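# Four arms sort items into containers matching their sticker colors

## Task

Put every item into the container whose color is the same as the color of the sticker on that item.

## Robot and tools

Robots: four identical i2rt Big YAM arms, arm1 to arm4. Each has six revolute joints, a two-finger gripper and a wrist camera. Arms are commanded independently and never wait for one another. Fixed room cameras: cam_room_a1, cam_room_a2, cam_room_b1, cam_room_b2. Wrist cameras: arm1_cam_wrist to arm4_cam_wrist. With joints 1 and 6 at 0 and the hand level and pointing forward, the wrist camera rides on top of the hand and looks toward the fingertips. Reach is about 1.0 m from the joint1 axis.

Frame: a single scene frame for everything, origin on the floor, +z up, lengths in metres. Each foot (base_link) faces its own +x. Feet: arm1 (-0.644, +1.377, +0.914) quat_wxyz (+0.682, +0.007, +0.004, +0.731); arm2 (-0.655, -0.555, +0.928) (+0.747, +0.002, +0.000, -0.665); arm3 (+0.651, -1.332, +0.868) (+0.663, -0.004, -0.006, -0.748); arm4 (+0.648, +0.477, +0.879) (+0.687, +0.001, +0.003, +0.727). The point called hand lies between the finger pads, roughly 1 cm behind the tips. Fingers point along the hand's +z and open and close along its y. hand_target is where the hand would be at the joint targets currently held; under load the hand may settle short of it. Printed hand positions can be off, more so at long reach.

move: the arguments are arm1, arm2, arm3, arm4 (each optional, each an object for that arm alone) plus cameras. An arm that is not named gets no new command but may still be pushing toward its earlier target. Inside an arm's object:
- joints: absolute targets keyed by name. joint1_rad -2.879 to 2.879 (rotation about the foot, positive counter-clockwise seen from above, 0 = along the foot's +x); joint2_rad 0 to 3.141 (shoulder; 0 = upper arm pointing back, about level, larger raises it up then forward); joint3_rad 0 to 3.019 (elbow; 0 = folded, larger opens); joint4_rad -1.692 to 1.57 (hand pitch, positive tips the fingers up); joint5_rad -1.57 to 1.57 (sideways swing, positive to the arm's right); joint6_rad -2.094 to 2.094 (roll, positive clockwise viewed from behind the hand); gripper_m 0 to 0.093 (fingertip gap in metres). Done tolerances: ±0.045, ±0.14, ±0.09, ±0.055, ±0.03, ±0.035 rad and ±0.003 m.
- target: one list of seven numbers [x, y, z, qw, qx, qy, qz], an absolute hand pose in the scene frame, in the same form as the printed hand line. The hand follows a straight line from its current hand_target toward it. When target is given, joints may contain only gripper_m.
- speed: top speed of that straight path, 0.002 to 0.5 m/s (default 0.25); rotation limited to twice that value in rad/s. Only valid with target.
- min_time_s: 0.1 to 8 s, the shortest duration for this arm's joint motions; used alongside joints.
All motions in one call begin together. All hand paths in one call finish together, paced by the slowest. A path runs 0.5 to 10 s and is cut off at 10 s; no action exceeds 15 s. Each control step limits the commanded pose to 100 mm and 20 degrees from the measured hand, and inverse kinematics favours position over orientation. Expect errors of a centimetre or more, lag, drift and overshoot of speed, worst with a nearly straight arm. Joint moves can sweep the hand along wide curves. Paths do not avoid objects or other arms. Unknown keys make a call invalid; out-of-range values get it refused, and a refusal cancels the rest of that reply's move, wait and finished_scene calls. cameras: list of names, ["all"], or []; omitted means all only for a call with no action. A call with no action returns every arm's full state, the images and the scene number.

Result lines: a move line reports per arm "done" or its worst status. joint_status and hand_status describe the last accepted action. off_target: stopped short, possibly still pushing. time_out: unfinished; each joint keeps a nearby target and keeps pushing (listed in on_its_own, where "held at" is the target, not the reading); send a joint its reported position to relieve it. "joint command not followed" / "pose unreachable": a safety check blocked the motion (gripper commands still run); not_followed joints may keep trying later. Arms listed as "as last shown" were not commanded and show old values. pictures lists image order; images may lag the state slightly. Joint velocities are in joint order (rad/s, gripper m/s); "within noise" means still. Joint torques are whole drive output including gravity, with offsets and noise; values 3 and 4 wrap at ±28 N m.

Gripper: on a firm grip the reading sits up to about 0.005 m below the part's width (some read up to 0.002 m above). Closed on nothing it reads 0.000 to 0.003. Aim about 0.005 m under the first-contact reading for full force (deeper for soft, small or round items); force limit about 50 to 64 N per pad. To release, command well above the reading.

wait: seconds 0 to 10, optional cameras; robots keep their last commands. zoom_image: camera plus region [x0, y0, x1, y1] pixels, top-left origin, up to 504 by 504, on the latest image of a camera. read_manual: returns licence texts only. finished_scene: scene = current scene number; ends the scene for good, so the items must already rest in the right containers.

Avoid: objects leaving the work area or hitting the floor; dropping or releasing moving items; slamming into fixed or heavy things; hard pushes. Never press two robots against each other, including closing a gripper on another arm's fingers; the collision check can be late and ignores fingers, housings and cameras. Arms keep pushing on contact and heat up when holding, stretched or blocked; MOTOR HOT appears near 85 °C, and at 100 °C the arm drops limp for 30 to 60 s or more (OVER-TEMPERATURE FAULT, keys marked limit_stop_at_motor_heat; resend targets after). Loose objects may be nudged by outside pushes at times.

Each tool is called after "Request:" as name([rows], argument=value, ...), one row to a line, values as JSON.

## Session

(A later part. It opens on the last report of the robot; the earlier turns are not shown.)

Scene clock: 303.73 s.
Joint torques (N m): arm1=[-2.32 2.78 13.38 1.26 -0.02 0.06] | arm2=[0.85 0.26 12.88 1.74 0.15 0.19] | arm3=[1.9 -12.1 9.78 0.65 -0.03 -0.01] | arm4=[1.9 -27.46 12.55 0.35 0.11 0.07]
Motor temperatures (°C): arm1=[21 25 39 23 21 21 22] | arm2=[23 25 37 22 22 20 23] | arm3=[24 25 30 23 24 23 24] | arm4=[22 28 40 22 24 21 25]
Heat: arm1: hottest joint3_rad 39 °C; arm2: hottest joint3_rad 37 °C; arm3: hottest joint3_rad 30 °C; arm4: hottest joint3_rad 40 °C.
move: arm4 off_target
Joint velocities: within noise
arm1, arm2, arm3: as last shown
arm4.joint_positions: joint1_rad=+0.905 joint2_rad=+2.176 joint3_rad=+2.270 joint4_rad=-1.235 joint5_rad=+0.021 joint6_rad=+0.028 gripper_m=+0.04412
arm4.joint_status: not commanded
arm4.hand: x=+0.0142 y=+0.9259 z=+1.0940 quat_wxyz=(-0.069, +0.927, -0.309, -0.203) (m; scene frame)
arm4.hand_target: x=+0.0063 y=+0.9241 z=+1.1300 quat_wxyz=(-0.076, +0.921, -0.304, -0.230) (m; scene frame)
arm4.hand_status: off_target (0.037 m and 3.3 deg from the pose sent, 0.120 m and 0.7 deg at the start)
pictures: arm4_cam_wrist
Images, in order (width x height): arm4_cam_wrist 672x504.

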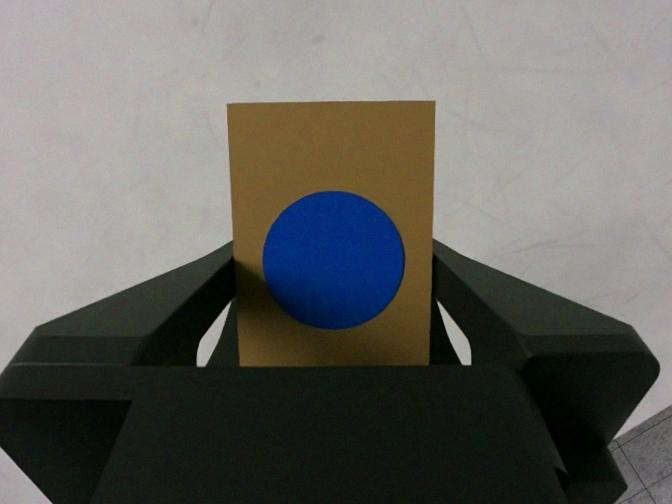

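Request:
move(arm4={"target":[0.33,0.69,1.14,0.0757,-0.9215,0.3038,0.2297],"speed":0.25})

Request:
move(arm4={"joints":{"joint2_rad":0.65,"joint3_rad":1.43,"joint4_rad":-1.4,"joint5_rad":0,"joint6_rad":0},"min_time_s":2})

Request:
move(arm4={"joints":{"joint1_rad":-1.85},"min_time_s":3.5})

Request:
move(arm4={"target":[1.12,0.345,0.97,0.2419,0.0170,0.9701,-0.0042],"speed":0.25}, cameras=["arm4_cam_wrist"])

Scene clock: 318.63 s.
Joint torques (N m): arm1=[-3.02 3.25 13.52 1.29 0 0] | arm2=[0.85 0.26 12.86 1.72 0.16 0.18] | arm3=[2.14 -12.04 9.83 0.69 -0.02 -0.03] | arm4=[1.14 -6.59 9.37 0.72 0.27 0.17]
Motor temperatures (°C): arm1=[21 25 39 23 21 21 22] | arm2=[23 25 37 22 22 20 23] | arm3=[24 25 29 23 24 23 24] | arm4=[22 28 39 22 24 21 25]
Heat: arm1: hottest joint3_rad 39 °C; arm2: hottest joint3_rad 37 °C; arm3: hottest joint3_rad 29 °C; arm4: hottest joint3_rad 39 °C.
move: arm4 done
Joint velocities: within noise
arm1, arm2, arm3: as last shown
arm4.joint_positions: joint1_rad=+0.939 joint2_rad=+1.026 joint3_rad=+0.996 joint4_rad=-1.049 joint5_rad=+0.033 joint6_rad=+0.044 gripper_m=+0.04412
arm4.joint_status: not commanded
arm4.hand: x=+0.3316 y=+0.6916 z=+1.1394 quat_wxyz=(-0.077, +0.922, -0.300, -0.232) (m; scene frame)
arm4.hand_target: x=+0.3300 y=+0.6900 z=+1.1399 quat_wxyz=(-0.076, +0.922, -0.304, -0.230) (m; scene frame)
arm4.hand_status: done (0.002 m and 0.6 deg from the pose sent, 0.397 m and 3.3 deg at the start)
pictures: none

Scene clock: 321.03 s.
Joint torques (N m): arm1=[-2.02 3.37 13.52 1.1 -0.03 0.05] | arm2=[0.85 0.21 12.86 1.69 0.15 0.19] | arm3=[1.9 -12.16 9.78 0.69 -0.02 -0.03] | arm4=[1.61 1.49 9.99 0.9 -0.09 -0.1]
Motor temperatures (°C): arm1=[21 25 39 23 21 21 22] | arm2=[23 25 37 22 22 20 23] | arm3=[24 25 29 23 24 23 24] | arm4=[22 28 39 22 24 21 25]
Heat: arm1: hottest joint3_rad 39 °C; arm2: hottest joint3_rad 37 °C; arm3: hottest joint3_rad 29 °C; arm4: hottest joint3_rad 39 °C.
move: arm4 done
Joint velocities: within noise
arm1, arm2, arm3: as last shown
arm4.joint_positions: joint1_rad=+0.939 joint2_rad=+0.648 joint3_rad=+1.392 joint4_rad=-1.391 joint5_rad=+0.004 joint6_rad=+0.014 gripper_m=+0.04412
arm4.joint_status: all done
arm4.hand: x=+0.4495 y=+0.6106 z=+1.4019 quat_wxyz=(-0.123, +0.856, -0.262, -0.429) (m; scene frame)
arm4.hand_target: x=+0.4526 y=+0.6059 z=+1.4179 quat_wxyz=(-0.126, +0.853, -0.250, -0.441) (m; scene frame)
arm4.hand_status: not commanded
pictures: none

Scene clock: 324.87 s.
Joint torques (N m): arm1=[-2.43 3.55 13.38 1.29 -0.08 0.05] | arm2=[0.79 0.32 12.86 1.72 0.16 0.19] | arm3=[1.9 -12.1 9.81 0.69 -0.03 -0.02] | arm4=[0.62 1.55 10.03 0.98 0.08 -0.08]
Motor temperatures (°C): arm1=[21 25 39 23 21 21 22] | arm2=[23 25 37 22 22 20 23] | arm3=[24 25 29 23 24 23 24] | arm4=[22 27 40 22 24 21 26]
Heat: arm1: hottest joint3_rad 39 °C; arm2: hottest joint3_rad 37 °C; arm3: hottest joint3_rad 29 °C; arm4: hottest joint3_rad 40 °C.
move: arm4 done
Joint velocities: within noise
arm1, arm2, arm3: as last shown
arm4.joint_positions: joint1_rad=-1.847 joint2_rad=+0.648 joint3_rad=+1.392 joint4_rad=-1.391 joint5_rad=+0.001 joint6_rad=+0.013 gripper_m=+0.04413
arm4.joint_status: all done
arm4.hand: x=+0.8844 y=+0.4261 z=+1.4005 quat_wxyz=(-0.441, -0.103, -0.890, +0.048) (m; scene frame)
arm4.hand_target: x=+0.8794 y=+0.4268 z=+1.4165 quat_wxyz=(-0.453, -0.098, -0.885, +0.053) (m; scene frame)
arm4.hand_status: not commanded
pictures: none

Scene clock: 327.60 s.
Joint torques (N m): arm1=[-2.67 3.72 13.26 1.25 -0.09 0.05] | arm2=[0.79 0.26 12.83 1.73 0.15 0.19] | arm3=[2.08 -12.04 9.77 0.68 -0.02 -0.02] | arm4=[0.32 -13.45 10.51 1.29 -0.12 -0.11]
Motor temperatures (°C): arm1=[21 25 39 23 21 21 22] | arm2=[23 24 37 22 22 20 23] | arm3=[24 25 29 23 24 23 24] | arm4=[22 27 40 22 24 21 26]
Heat: arm1: hottest joint3_rad 39 °C; arm2: hottest joint3_rad 37 °C; arm3: hottest joint3_rad 29 °C; arm4: hottest joint3_rad 40 °C.
move: arm4 off_target
Joint velocities: within noise
arm1, arm3: as last shown
arm2.joint_positions: joint1_rad=+0.921 joint2_rad=+0.649 joint3_rad=+1.388 joint4_rad=-1.385 joint5_rad=+0.003 joint6_rad=-0.008 gripper_m=+0.09292
arm2.joint_status: not commanded
arm2.hand: x=-0.4485 y=-0.6806 z=+1.4495 quat_wxyz=(-0.430, -0.234, -0.864, +0.119) (m; scene frame)
arm2.hand_target: x=-0.4543 y=-0.6773 z=+1.4662 quat_wxyz=(-0.441, -0.237, -0.857, +0.120) (m; scene frame)
arm2.hand_status: not commanded
arm4.joint_positions: joint1_rad=-1.941 joint2_rad=+1.477 joint3_rad=+0.866 joint4_rad=-0.556 joint5_rad=-0.133 joint6_rad=-0.238 gripper_m=+0.04413
arm4.joint_status: not commanded
arm4.hand: x=+1.0961 y=+0.3558 z=+0.9455 quat_wxyz=(-0.208, -0.023, -0.978, -0.006) (m; scene frame)
arm4.hand_target: x=+1.1185 y=+0.3454 z=+0.9709 quat_wxyz=(-0.242, -0.017, -0.970, +0.005) (m; scene frame)
arm4.hand_status: off_target (0.036 m and 4.2 deg from the pose sent, 0.497 m and 27.1 deg at the start)
pictures: arm4_cam_wrist
Images, in order (width x height): arm4_cam_wrist 672x504.

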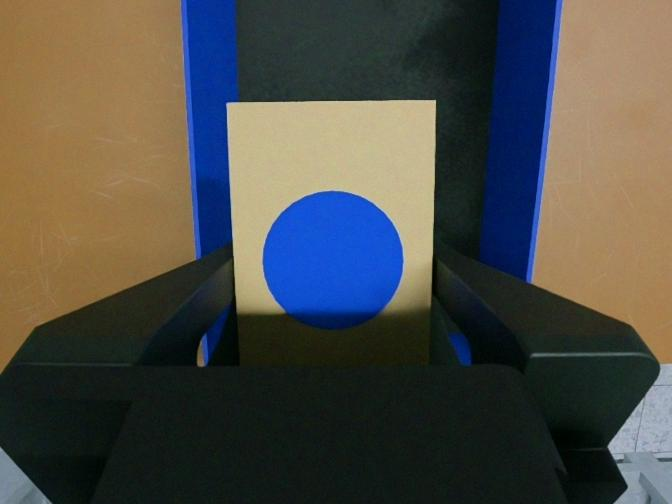

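Request:
move(arm4={"target":[1.152,0.326,0.83,0.2419,0.0170,0.9701,-0.0042],"speed":0.15}, cameras=["arm4_cam_wrist"])

Request:
move(arm4={"target":[1.150,0.328,0.775,0.2419,0.0170,0.9701,-0.0042],"speed":0.1}, cameras=["arm4_cam_wrist"])

Scene clock: 335.57 s.
Joint torques (N m): arm1=[-2.9 3.55 13.65 1.24 -0.06 0.05] | arm2=[0.91 0.26 12.89 1.76 0.15 0.19] | arm3=[2.14 -12.04 9.78 0.69 -0.02 -0.02] | arm4=[0.56 -15.44 7.71 1.29 -0.18 -0.08]
Motor temperatures (°C): arm1=[21 24 39 23 21 21 22] | arm2=[23 24 37 22 22 20 23] | arm3=[24 25 29 23 24 23 24] | arm4=[22 26 40 22 24 21 26]
Heat: arm1: hottest joint3_rad 39 °C; arm2: hottest joint3_rad 37 °C; arm3: hottest joint3_rad 29 °C; arm4: hottest joint3_rad 40 °C.
move: arm4 off_target
Joint velocities: within noise
arm1.joint_positions: joint1_rad=-2.275 joint2_rad=+0.648 joint3_rad=+1.385 joint4_rad=-1.389 joint5_rad=-0.009 joint6_rad=-0.007 gripper_m=+0.09297
arm1.joint_status: not commanded
arm1.hand: x=-0.4412 y=+1.2339 z=+1.4299 quat_wxyz=(-0.415, -0.275, -0.856, +0.137) (m; scene frame)
arm1.hand_target: x=-0.4470 y=+1.2355 z=+1.4490 quat_wxyz=(-0.428, -0.277, -0.848, +0.143) (m; scene frame)
arm1.hand_status: not commanded
arm2, arm3: as last shown
arm4.joint_positions: joint1_rad=-1.958 joint2_rad=+1.825 joint3_rad=+0.866 joint4_rad=-0.184 joint5_rad=-0.140 joint6_rad=-0.253 gripper_m=+0.04413
arm4.joint_status: not commanded
arm4.hand: x=+1.1324 y=+0.3358 z=+0.8205 quat_wxyz=(-0.220, -0.023, -0.975, -0.003) (m; scene frame)
arm4.hand_target: x=+1.1512 y=+0.3261 z=+0.8307 quat_wxyz=(-0.242, -0.017, -0.970, +0.005) (m; scene frame)
arm4.hand_status: off_target (0.024 m and 2.7 deg from the pose sent, 0.132 m and 4.3 deg at the start)
pictures: arm4_cam_wrist
Images, in order (width x height): arm4_cam_wrist 672x504.

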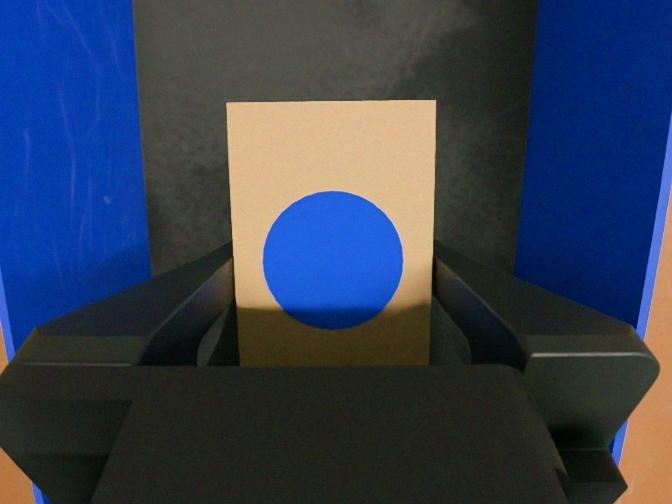

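Scene clock: 336.73 s.
Joint torques (N m): arm1=[-2.55 3.37 13.53 1.36 -0.03 0.04] | arm2=[0.91 0.32 12.83 1.73 0.15 0.19] | arm3=[2.02 -11.99 9.8 0.7 -0.03 -0.03] | arm4=[0.32 -15.21 5.93 1.31 -0.11 -0.08]
Motor temperatures (°C): arm1=[21 24 39 23 21 21 21] | arm2=[23 24 37 22 22 20 23] | arm3=[24 25 29 23 24 23 24] | arm4=[22 26 40 22 24 21 26]
Heat: arm1: hottest joint3_rad 39 °C; arm2: hottest joint3_rad 37 °C; arm3: hottest joint3_rad 29 °C; arm4: hottest joint3_rad 40 °C.
move: arm4 off_target
Joint velocities: within noise
arm1, arm2: as last shown
arm3.joint_positions: joint1_rad=+1.827 joint2_rad=+1.407 joint3_rad=+0.873 joint4_rad=-0.529 joint5_rad=+0.039 joint6_rad=+0.088 gripper_m=+0.09295
arm3.joint_status: not commanded
arm3.hand: x=+1.1240 y=-1.2727 z=+0.9714 quat_wxyz=(-0.252, +0.020, -0.967, -0.003) (m; scene frame)
arm3.hand_target: x=+1.1297 y=-1.2651 z=+0.9799 quat_wxyz=(-0.259, +0.025, -0.966, -0.007) (m; scene frame)
arm3.hand_status: not commanded
arm4.joint_positions: joint1_rad=-1.958 joint2_rad=+1.954 joint3_rad=+0.866 joint4_rad=-0.036 joint5_rad=-0.140 joint6_rad=-0.253 gripper_m=+0.04413
arm4.joint_status: not commanded
arm4.hand: x=+1.1374 y=+0.3338 z=+0.7730 quat_wxyz=(-0.229, -0.022, -0.973, +0.000) (m; scene frame)
arm4.hand_target: x=+1.1496 y=+0.3280 z=+0.7754 quat_wxyz=(-0.242, -0.017, -0.970, +0.004) (m; scene frame)
arm4.hand_status: off_target (0.014 m and 1.7 deg from the pose sent, 0.049 m and 2.7 deg at the start)
pictures: arm4_cam_wrist
Images, in order (width x height): arm4_cam_wrist 672x504.

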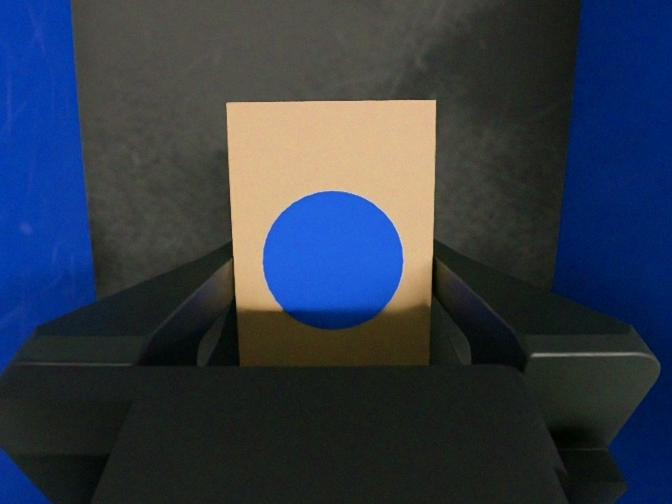

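Request:
move(arm4={"target":[1.147,0.330,0.752,0.2350,0.0190,0.9718,-0.0030],"speed":0.08})

Request:
move(arm4={"target":[1.147,0.330,0.738,0.2350,0.0190,0.9718,-0.0030],"speed":0.05}, cameras=["arm4_cam_wrist"])

Scene clock: 341.27 s.
Joint torques (N m): arm1=[-2.96 2.96 13.34 1.16 -0.04 0.03] | arm2=[0.97 0.32 12.88 1.74 0.15 0.19] | arm3=[2.02 -11.99 9.84 0.7 -0.03 -0.03] | arm4=[0.79 -15.03 5.75 1.29 0.02 -0.01]
Motor temperatures (°C): arm1=[21 24 39 23 21 21 21] | arm2=[23 24 37 22 22 20 23] | arm3=[24 25 29 23 24 23 24] | arm4=[22 26 39 22 24 21 26]
Heat: arm1: hottest joint3_rad 39 °C; arm2: hottest joint3_rad 37 °C; arm3: hottest joint3_rad 29 °C; arm4: hottest joint3_rad 39 °C.
move: arm4 off_target
Joint velocities: within noise
arm1, arm2, arm3: as last shown
arm4.joint_positions: joint1_rad=-1.958 joint2_rad=+2.007 joint3_rad=+0.866 joint4_rad=+0.003 joint5_rad=-0.140 joint6_rad=-0.253 gripper_m=+0.04413
arm4.joint_status: not commanded
arm4.hand: x=+1.1334 y=+0.3351 z=+0.7515 quat_wxyz=(-0.223, -0.023, -0.975, -0.002) (m; scene frame)
arm4.hand_target: x=+1.1465 y=+0.3300 z=+0.7523 quat_wxyz=(-0.235, -0.019, -0.972, +0.003) (m; scene frame)
arm4.hand_status: off_target (0.015 m and 1.6 deg from the pose sent, 0.023 m and 0.9 deg at the start)
pictures: none

Scene clock: 342.23 s.
Joint torques (N m): arm1=[-2.73 2.9 13.33 1.22 -0.04 0.05] | arm2=[0.97 0.26 12.89 1.72 0.16 0.18] | arm3=[2.08 -12.04 9.8 0.69 -0.03 -0.04] | arm4=[0.91 -15.09 5.83 1.24 0.02 -0.02]
Motor temperatures (°C): arm1=[21 24 39 23 21 21 21] | arm2=[23 24 37 22 22 20 23] | arm3=[24 25 29 23 24 23 24] | arm4=[22 26 39 22 24 21 26]
Heat: arm1: hottest joint3_rad 39 °C; arm2: hottest joint3_rad 37 °C; arm3: hottest joint3_rad 29 °C; arm4: hottest joint3_rad 39 °C.
move: arm4 off_target
Joint velocities: within noise
arm1, arm2, arm3: as last shown
arm4.joint_positions: joint1_rad=-1.958 joint2_rad=+2.041 joint3_rad=+0.867 joint4_rad=+0.037 joint5_rad=-0.140 joint6_rad=-0.253 gripper_m=+0.04413
arm4.joint_status: not commanded
arm4.hand: x=+1.1326 y=+0.3353 z=+0.7389 quat_wxyz=(-0.223, -0.023, -0.975, -0.002) (m; scene frame)
arm4.hand_target: x=+1.1465 y=+0.3301 z=+0.7384 quat_wxyz=(-0.235, -0.019, -0.972, +0.003) (m; scene frame)
arm4.hand_status: off_target (0.015 m and 1.6 deg from the pose sent, 0.020 m and 1.6 deg at the start)
pictures: arm4_cam_wrist
Images, in order (width x height): arm4_cam_wrist 672x504.

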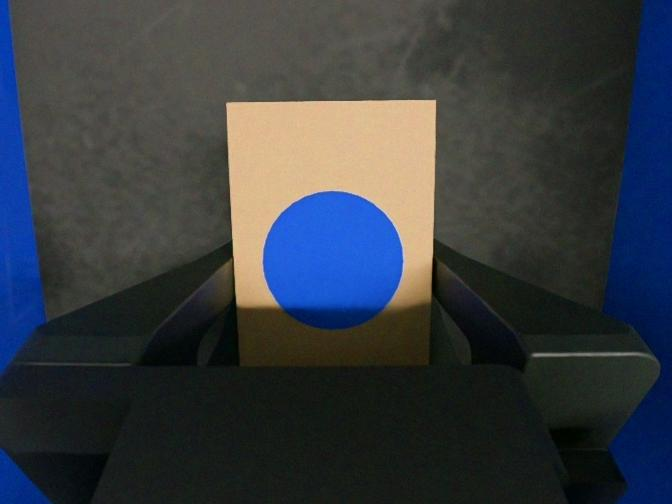

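Request:
move(arm4={"target":[1.147,0.330,0.728,0.2350,0.0190,0.9718,-0.0030],"speed":0.05})

Request:
move(arm4={"target":[1.147,0.330,0.720,0.2350,0.0190,0.9718,-0.0030],"speed":0.05}, cameras=["arm4_cam_wrist"])

Scene clock: 345.77 s.
Joint torques (N m): arm1=[-2.67 2.96 13.52 1.37 -0.08 0.02] | arm2=[0.91 0.26 12.86 1.72 0.15 0.19] | arm3=[2.02 -12.04 9.84 0.65 -0.04 -0.02] | arm4=[0.32 -14.1 5.38 1.16 0.03 0.01]
Motor temperatures (°C): arm1=[21 24 39 23 21 21 21] | arm2=[23 24 37 22 22 20 23] | arm3=[24 25 29 23 24 23 24] | arm4=[22 26 38 22 24 21 26]
Heat: arm1: hottest joint3_rad 39 °C; arm2: hottest joint3_rad 37 °C; arm3: hottest joint3_rad 29 °C; arm4: hottest joint3_rad 38 °C.
move: arm4 off_target
Joint velocities: within noise
arm1, arm2, arm3: as last shown
arm4.joint_positions: joint1_rad=-1.958 joint2_rad=+2.055 joint3_rad=+0.877 joint4_rad=+0.065 joint5_rad=-0.140 joint6_rad=-0.253 gripper_m=+0.04413
arm4.joint_status: not commanded
arm4.hand: x=+1.1403 y=+0.3327 z=+0.7373 quat_wxyz=(-0.234, -0.022, -0.972, +0.001) (m; scene frame)
arm4.hand_target: x=+1.1466 y=+0.3300 z=+0.7283 quat_wxyz=(-0.235, -0.019, -0.972, +0.003) (m; scene frame)
arm4.hand_status: off_target (0.012 m and 0.4 deg from the pose sent, 0.019 m and 1.6 deg at the start)
pictures: none

Scene clock: 346.73 s.
Joint torques (N m): arm1=[-2.67 3.43 13.26 1.2 -0.03 0.03] | arm2=[0.97 0.26 12.88 1.73 0.15 0.19] | arm3=[1.96 -12.1 9.81 0.72 -0.03 -0.02] | arm4=[0.62 -13.1 5.14 1.06 0.02 -0.03]
Motor temperatures (°C): arm1=[21 24 39 23 21 21 21] | arm2=[23 24 37 22 22 20 23] | arm3=[24 25 29 23 24 23 24] | arm4=[22 26 38 22 24 21 26]
Heat: arm1: hottest joint3_rad 39 °C; arm2: hottest joint3_rad 37 °C; arm3: hottest joint3_rad 29 °C; arm4: hottest joint3_rad 38 °C.
move: arm4 off_target
Joint velocities: within noise
arm1, arm2, arm3: as last shown
arm4.joint_positions: joint1_rad=-1.958 joint2_rad=+2.065 joint3_rad=+0.883 joint4_rad=+0.085 joint5_rad=-0.140 joint6_rad=-0.253 gripper_m=+0.04413
arm4.joint_status: not commanded
arm4.hand: x=+1.1454 y=+0.3309 z=+0.7365 quat_wxyz=(-0.242, -0.021, -0.970, +0.004) (m; scene frame)
arm4.hand_target: x=+1.1463 y=+0.3301 z=+0.7205 quat_wxyz=(-0.235, -0.019, -0.972, +0.003) (m; scene frame)
arm4.hand_status: off_target (0.017 m and 0.9 deg from the pose sent, 0.019 m and 0.4 deg at the start)
pictures: arm4_cam_wrist
Images, in order (width x height): arm4_cam_wrist 672x504.

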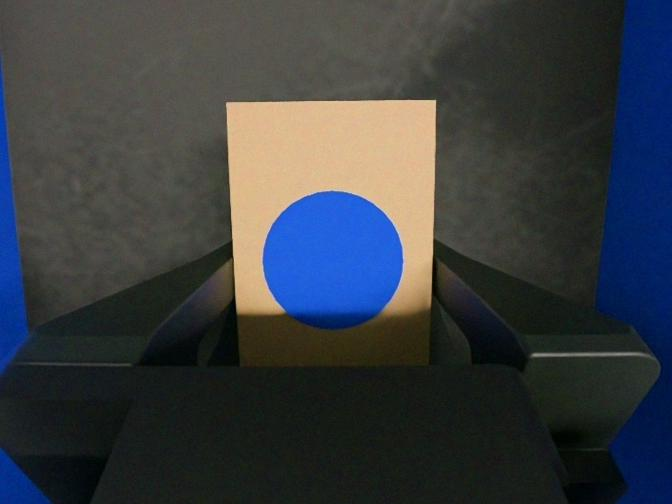

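Contact. Release and lift.

Request:
move(arm4={"target":[1.147,0.330,0.735,0.2400,0.0200,0.9705,-0.0040],"speed":0.05})

Request:
move(arm4={"joints":{"gripper_m":0.093}})

Request:
move(arm4={"target":[1.07,0.33,0.98,0.2400,0.0200,0.9705,-0.0040],"speed":0.15}, cameras=["arm4_cam_wrist","arm3_cam_wrist"])

Scene clock: 351.40 s.
Joint torques (N m): arm1=[-3.08 3.08 13.56 1.17 -0.08 0.05] | arm2=[0.91 0.32 12.89 1.74 0.15 0.19] | arm3=[2.02 -11.99 9.8 0.66 -0.04 -0.02] | arm4=[1.03 -16.56 4.34 0.55 0.01 0.02]
Motor temperatures (°C): arm1=[21 24 39 23 21 21 21] | arm2=[23 24 37 22 22 20 23] | arm3=[24 25 29 23 24 23 24] | arm4=[22 26 37 22 24 21 26]
Heat: arm1: hottest joint3_rad 39 °C; arm2: hottest joint3_rad 37 °C; arm3: hottest joint3_rad 29 °C; arm4: hottest joint3_rad 37 °C.
move: arm4 done
Joint velocities: within noise
arm1, arm2, arm3: as last shown
arm4.joint_positions: joint1_rad=-1.958 joint2_rad=+2.065 joint3_rad=+0.883 joint4_rad=+0.085 joint5_rad=-0.140 joint6_rad=-0.253 gripper_m=+0.04413
arm4.joint_status: not commanded
arm4.hand: x=+1.1454 y=+0.3309 z=+0.7365 quat_wxyz=(-0.242, -0.021, -0.970, +0.004) (m; scene frame)
arm4.hand_target: x=+1.1470 y=+0.3299 z=+0.7350 quat_wxyz=(-0.240, -0.020, -0.971, +0.004) (m; scene frame)
arm4.hand_status: done (0.002 m and 0.3 deg from the pose sent, 0.002 m and 0.2 deg at the start)
pictures: none

Scene clock: 352.00 s.
Joint torques (N m): arm1=[-2.67 3.96 13.35 1.16 -0.06 0.07] | arm2=[0.85 0.15 12.88 1.73 0.15 0.18] | arm3=[1.96 -12.04 9.81 0.7 -0.04 -0.03] | arm4=[0.73 -16.85 4.36 0.51 0.03 -0.01]
Motor temperatures (°C): arm1=[21 24 40 23 21 21 21] | arm2=[23 24 37 22 22 20 23] | arm3=[24 25 29 23 24 23 24] | arm4=[22 26 37 22 24 21 26]
Heat: arm1: hottest joint3_rad 40 °C; arm2: hottest joint3_rad 37 °C; arm3: hottest joint3_rad 29 °C; arm4: hottest joint3_rad 37 °C.
move: arm4 done
Joint velocities: within noise
arm1, arm3: as last shown
arm2.joint_positions: joint1_rad=+0.921 joint2_rad=+0.649 joint3_rad=+1.388 joint4_rad=-1.385 joint5_rad=+0.003 joint6_rad=-0.008 gripper_m=+0.09292
arm2.joint_status: not commanded
arm2.hand: x=-0.4485 y=-0.6806 z=+1.4495 quat_wxyz=(-0.430, -0.234, -0.864, +0.119) (m; scene frame)
arm2.hand_target: x=-0.4543 y=-0.6773 z=+1.4662 quat_wxyz=(-0.441, -0.237, -0.857, +0.120) (m; scene frame)
arm2.hand_status: not commanded
arm4.joint_positions: joint1_rad=-1.958 joint2_rad=+2.064 joint3_rad=+0.883 joint4_rad=+0.085 joint5_rad=-0.141 joint6_rad=-0.253 gripper_m=+0.09291
arm4.joint_status: all done
arm4.hand: x=+1.1456 y=+0.3309 z=+0.7367 quat_wxyz=(-0.242, -0.021, -0.970, +0.004) (m; scene frame)
arm4.hand_target: x=+1.1470 y=+0.3299 z=+0.7350 quat_wxyz=(-0.240, -0.020, -0.971, +0.004) (m; scene frame)
arm4.hand_status: not commanded
pictures: none

Scene clock: 354.33 s.
Joint torques (N m): arm1=[-2.32 3.37 13.49 1.32 -0.04 0.04] | arm2=[1.03 0.21 12.89 1.76 0.15 0.19] | arm3=[2.02 -11.93 9.78 0.68 -0.04 -0.03] | arm4=[0.62 -10.81 10.03 0.42 -0.18 -0.08]
Motor temperatures (°C): arm1=[21 24 40 23 21 21 21] | arm2=[23 24 37 22 22 20 23] | arm3=[24 25 29 23 24 23 24] | arm4=[22 26 37 22 24 21 26]
Heat: arm1: hottest joint3_rad 40 °C; arm2: hottest joint3_rad 37 °C; arm3: hottest joint3_rad 29 °C; arm4: hottest joint3_rad 37 °C.
move: arm4 off_target
Joint velocities: within noise
arm1.joint_positions: joint1_rad=-2.275 joint2_rad=+0.648 joint3_rad=+1.385 joint4_rad=-1.389 joint5_rad=-0.009 joint6_rad=-0.007 gripper_m=+0.09297
arm1.joint_status: not commanded
arm1.hand: x=-0.4412 y=+1.2339 z=+1.4299 quat_wxyz=(-0.415, -0.275, -0.856, +0.137) (m; scene frame)
arm1.hand_target: x=-0.4470 y=+1.2355 z=+1.4490 quat_wxyz=(-0.428, -0.277, -0.848, +0.143) (m; scene frame)
arm1.hand_status: not commanded
arm2, arm3: as last shown
arm4.joint_positions: joint1_rad=-2.023 joint2_rad=+1.357 joint3_rad=+0.789 joint4_rad=-0.570 joint5_rad=-0.168 joint6_rad=-0.305 gripper_m=+0.09292
arm4.joint_status: not commanded
arm4.hand: x=+1.0587 y=+0.3373 z=+0.9643 quat_wxyz=(-0.227, -0.025, -0.974, -0.002) (m; scene frame)
arm4.hand_target: x=+1.0695 y=+0.3302 z=+0.9801 quat_wxyz=(-0.240, -0.020, -0.971, +0.004) (m; scene frame)
arm4.hand_status: off_target (0.021 m and 1.8 deg from the pose sent, 0.255 m and 0.3 deg at the start)
pictures: arm3_cam_wrist, arm4_cam_wrist
Images, in order (width x height): arm3_cam_wrist 672x504, arm4_cam_wrist 672x504.

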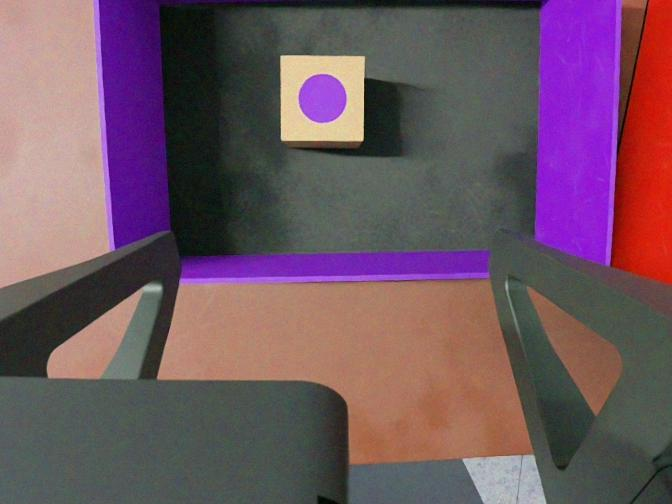

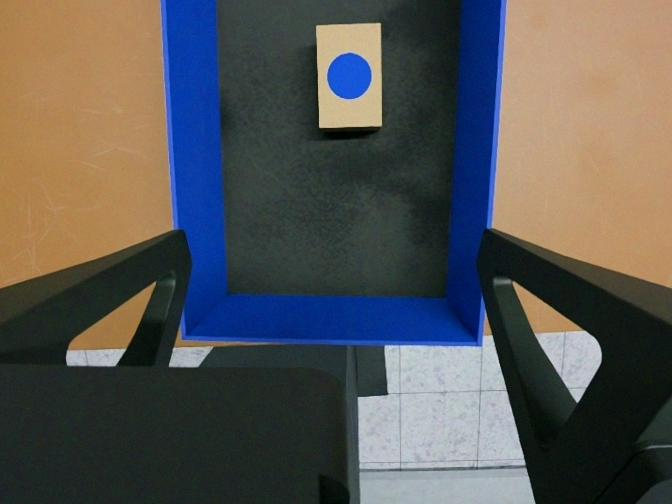

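Request:
finished_scene(scene=2)

The scene is finished: the task was done.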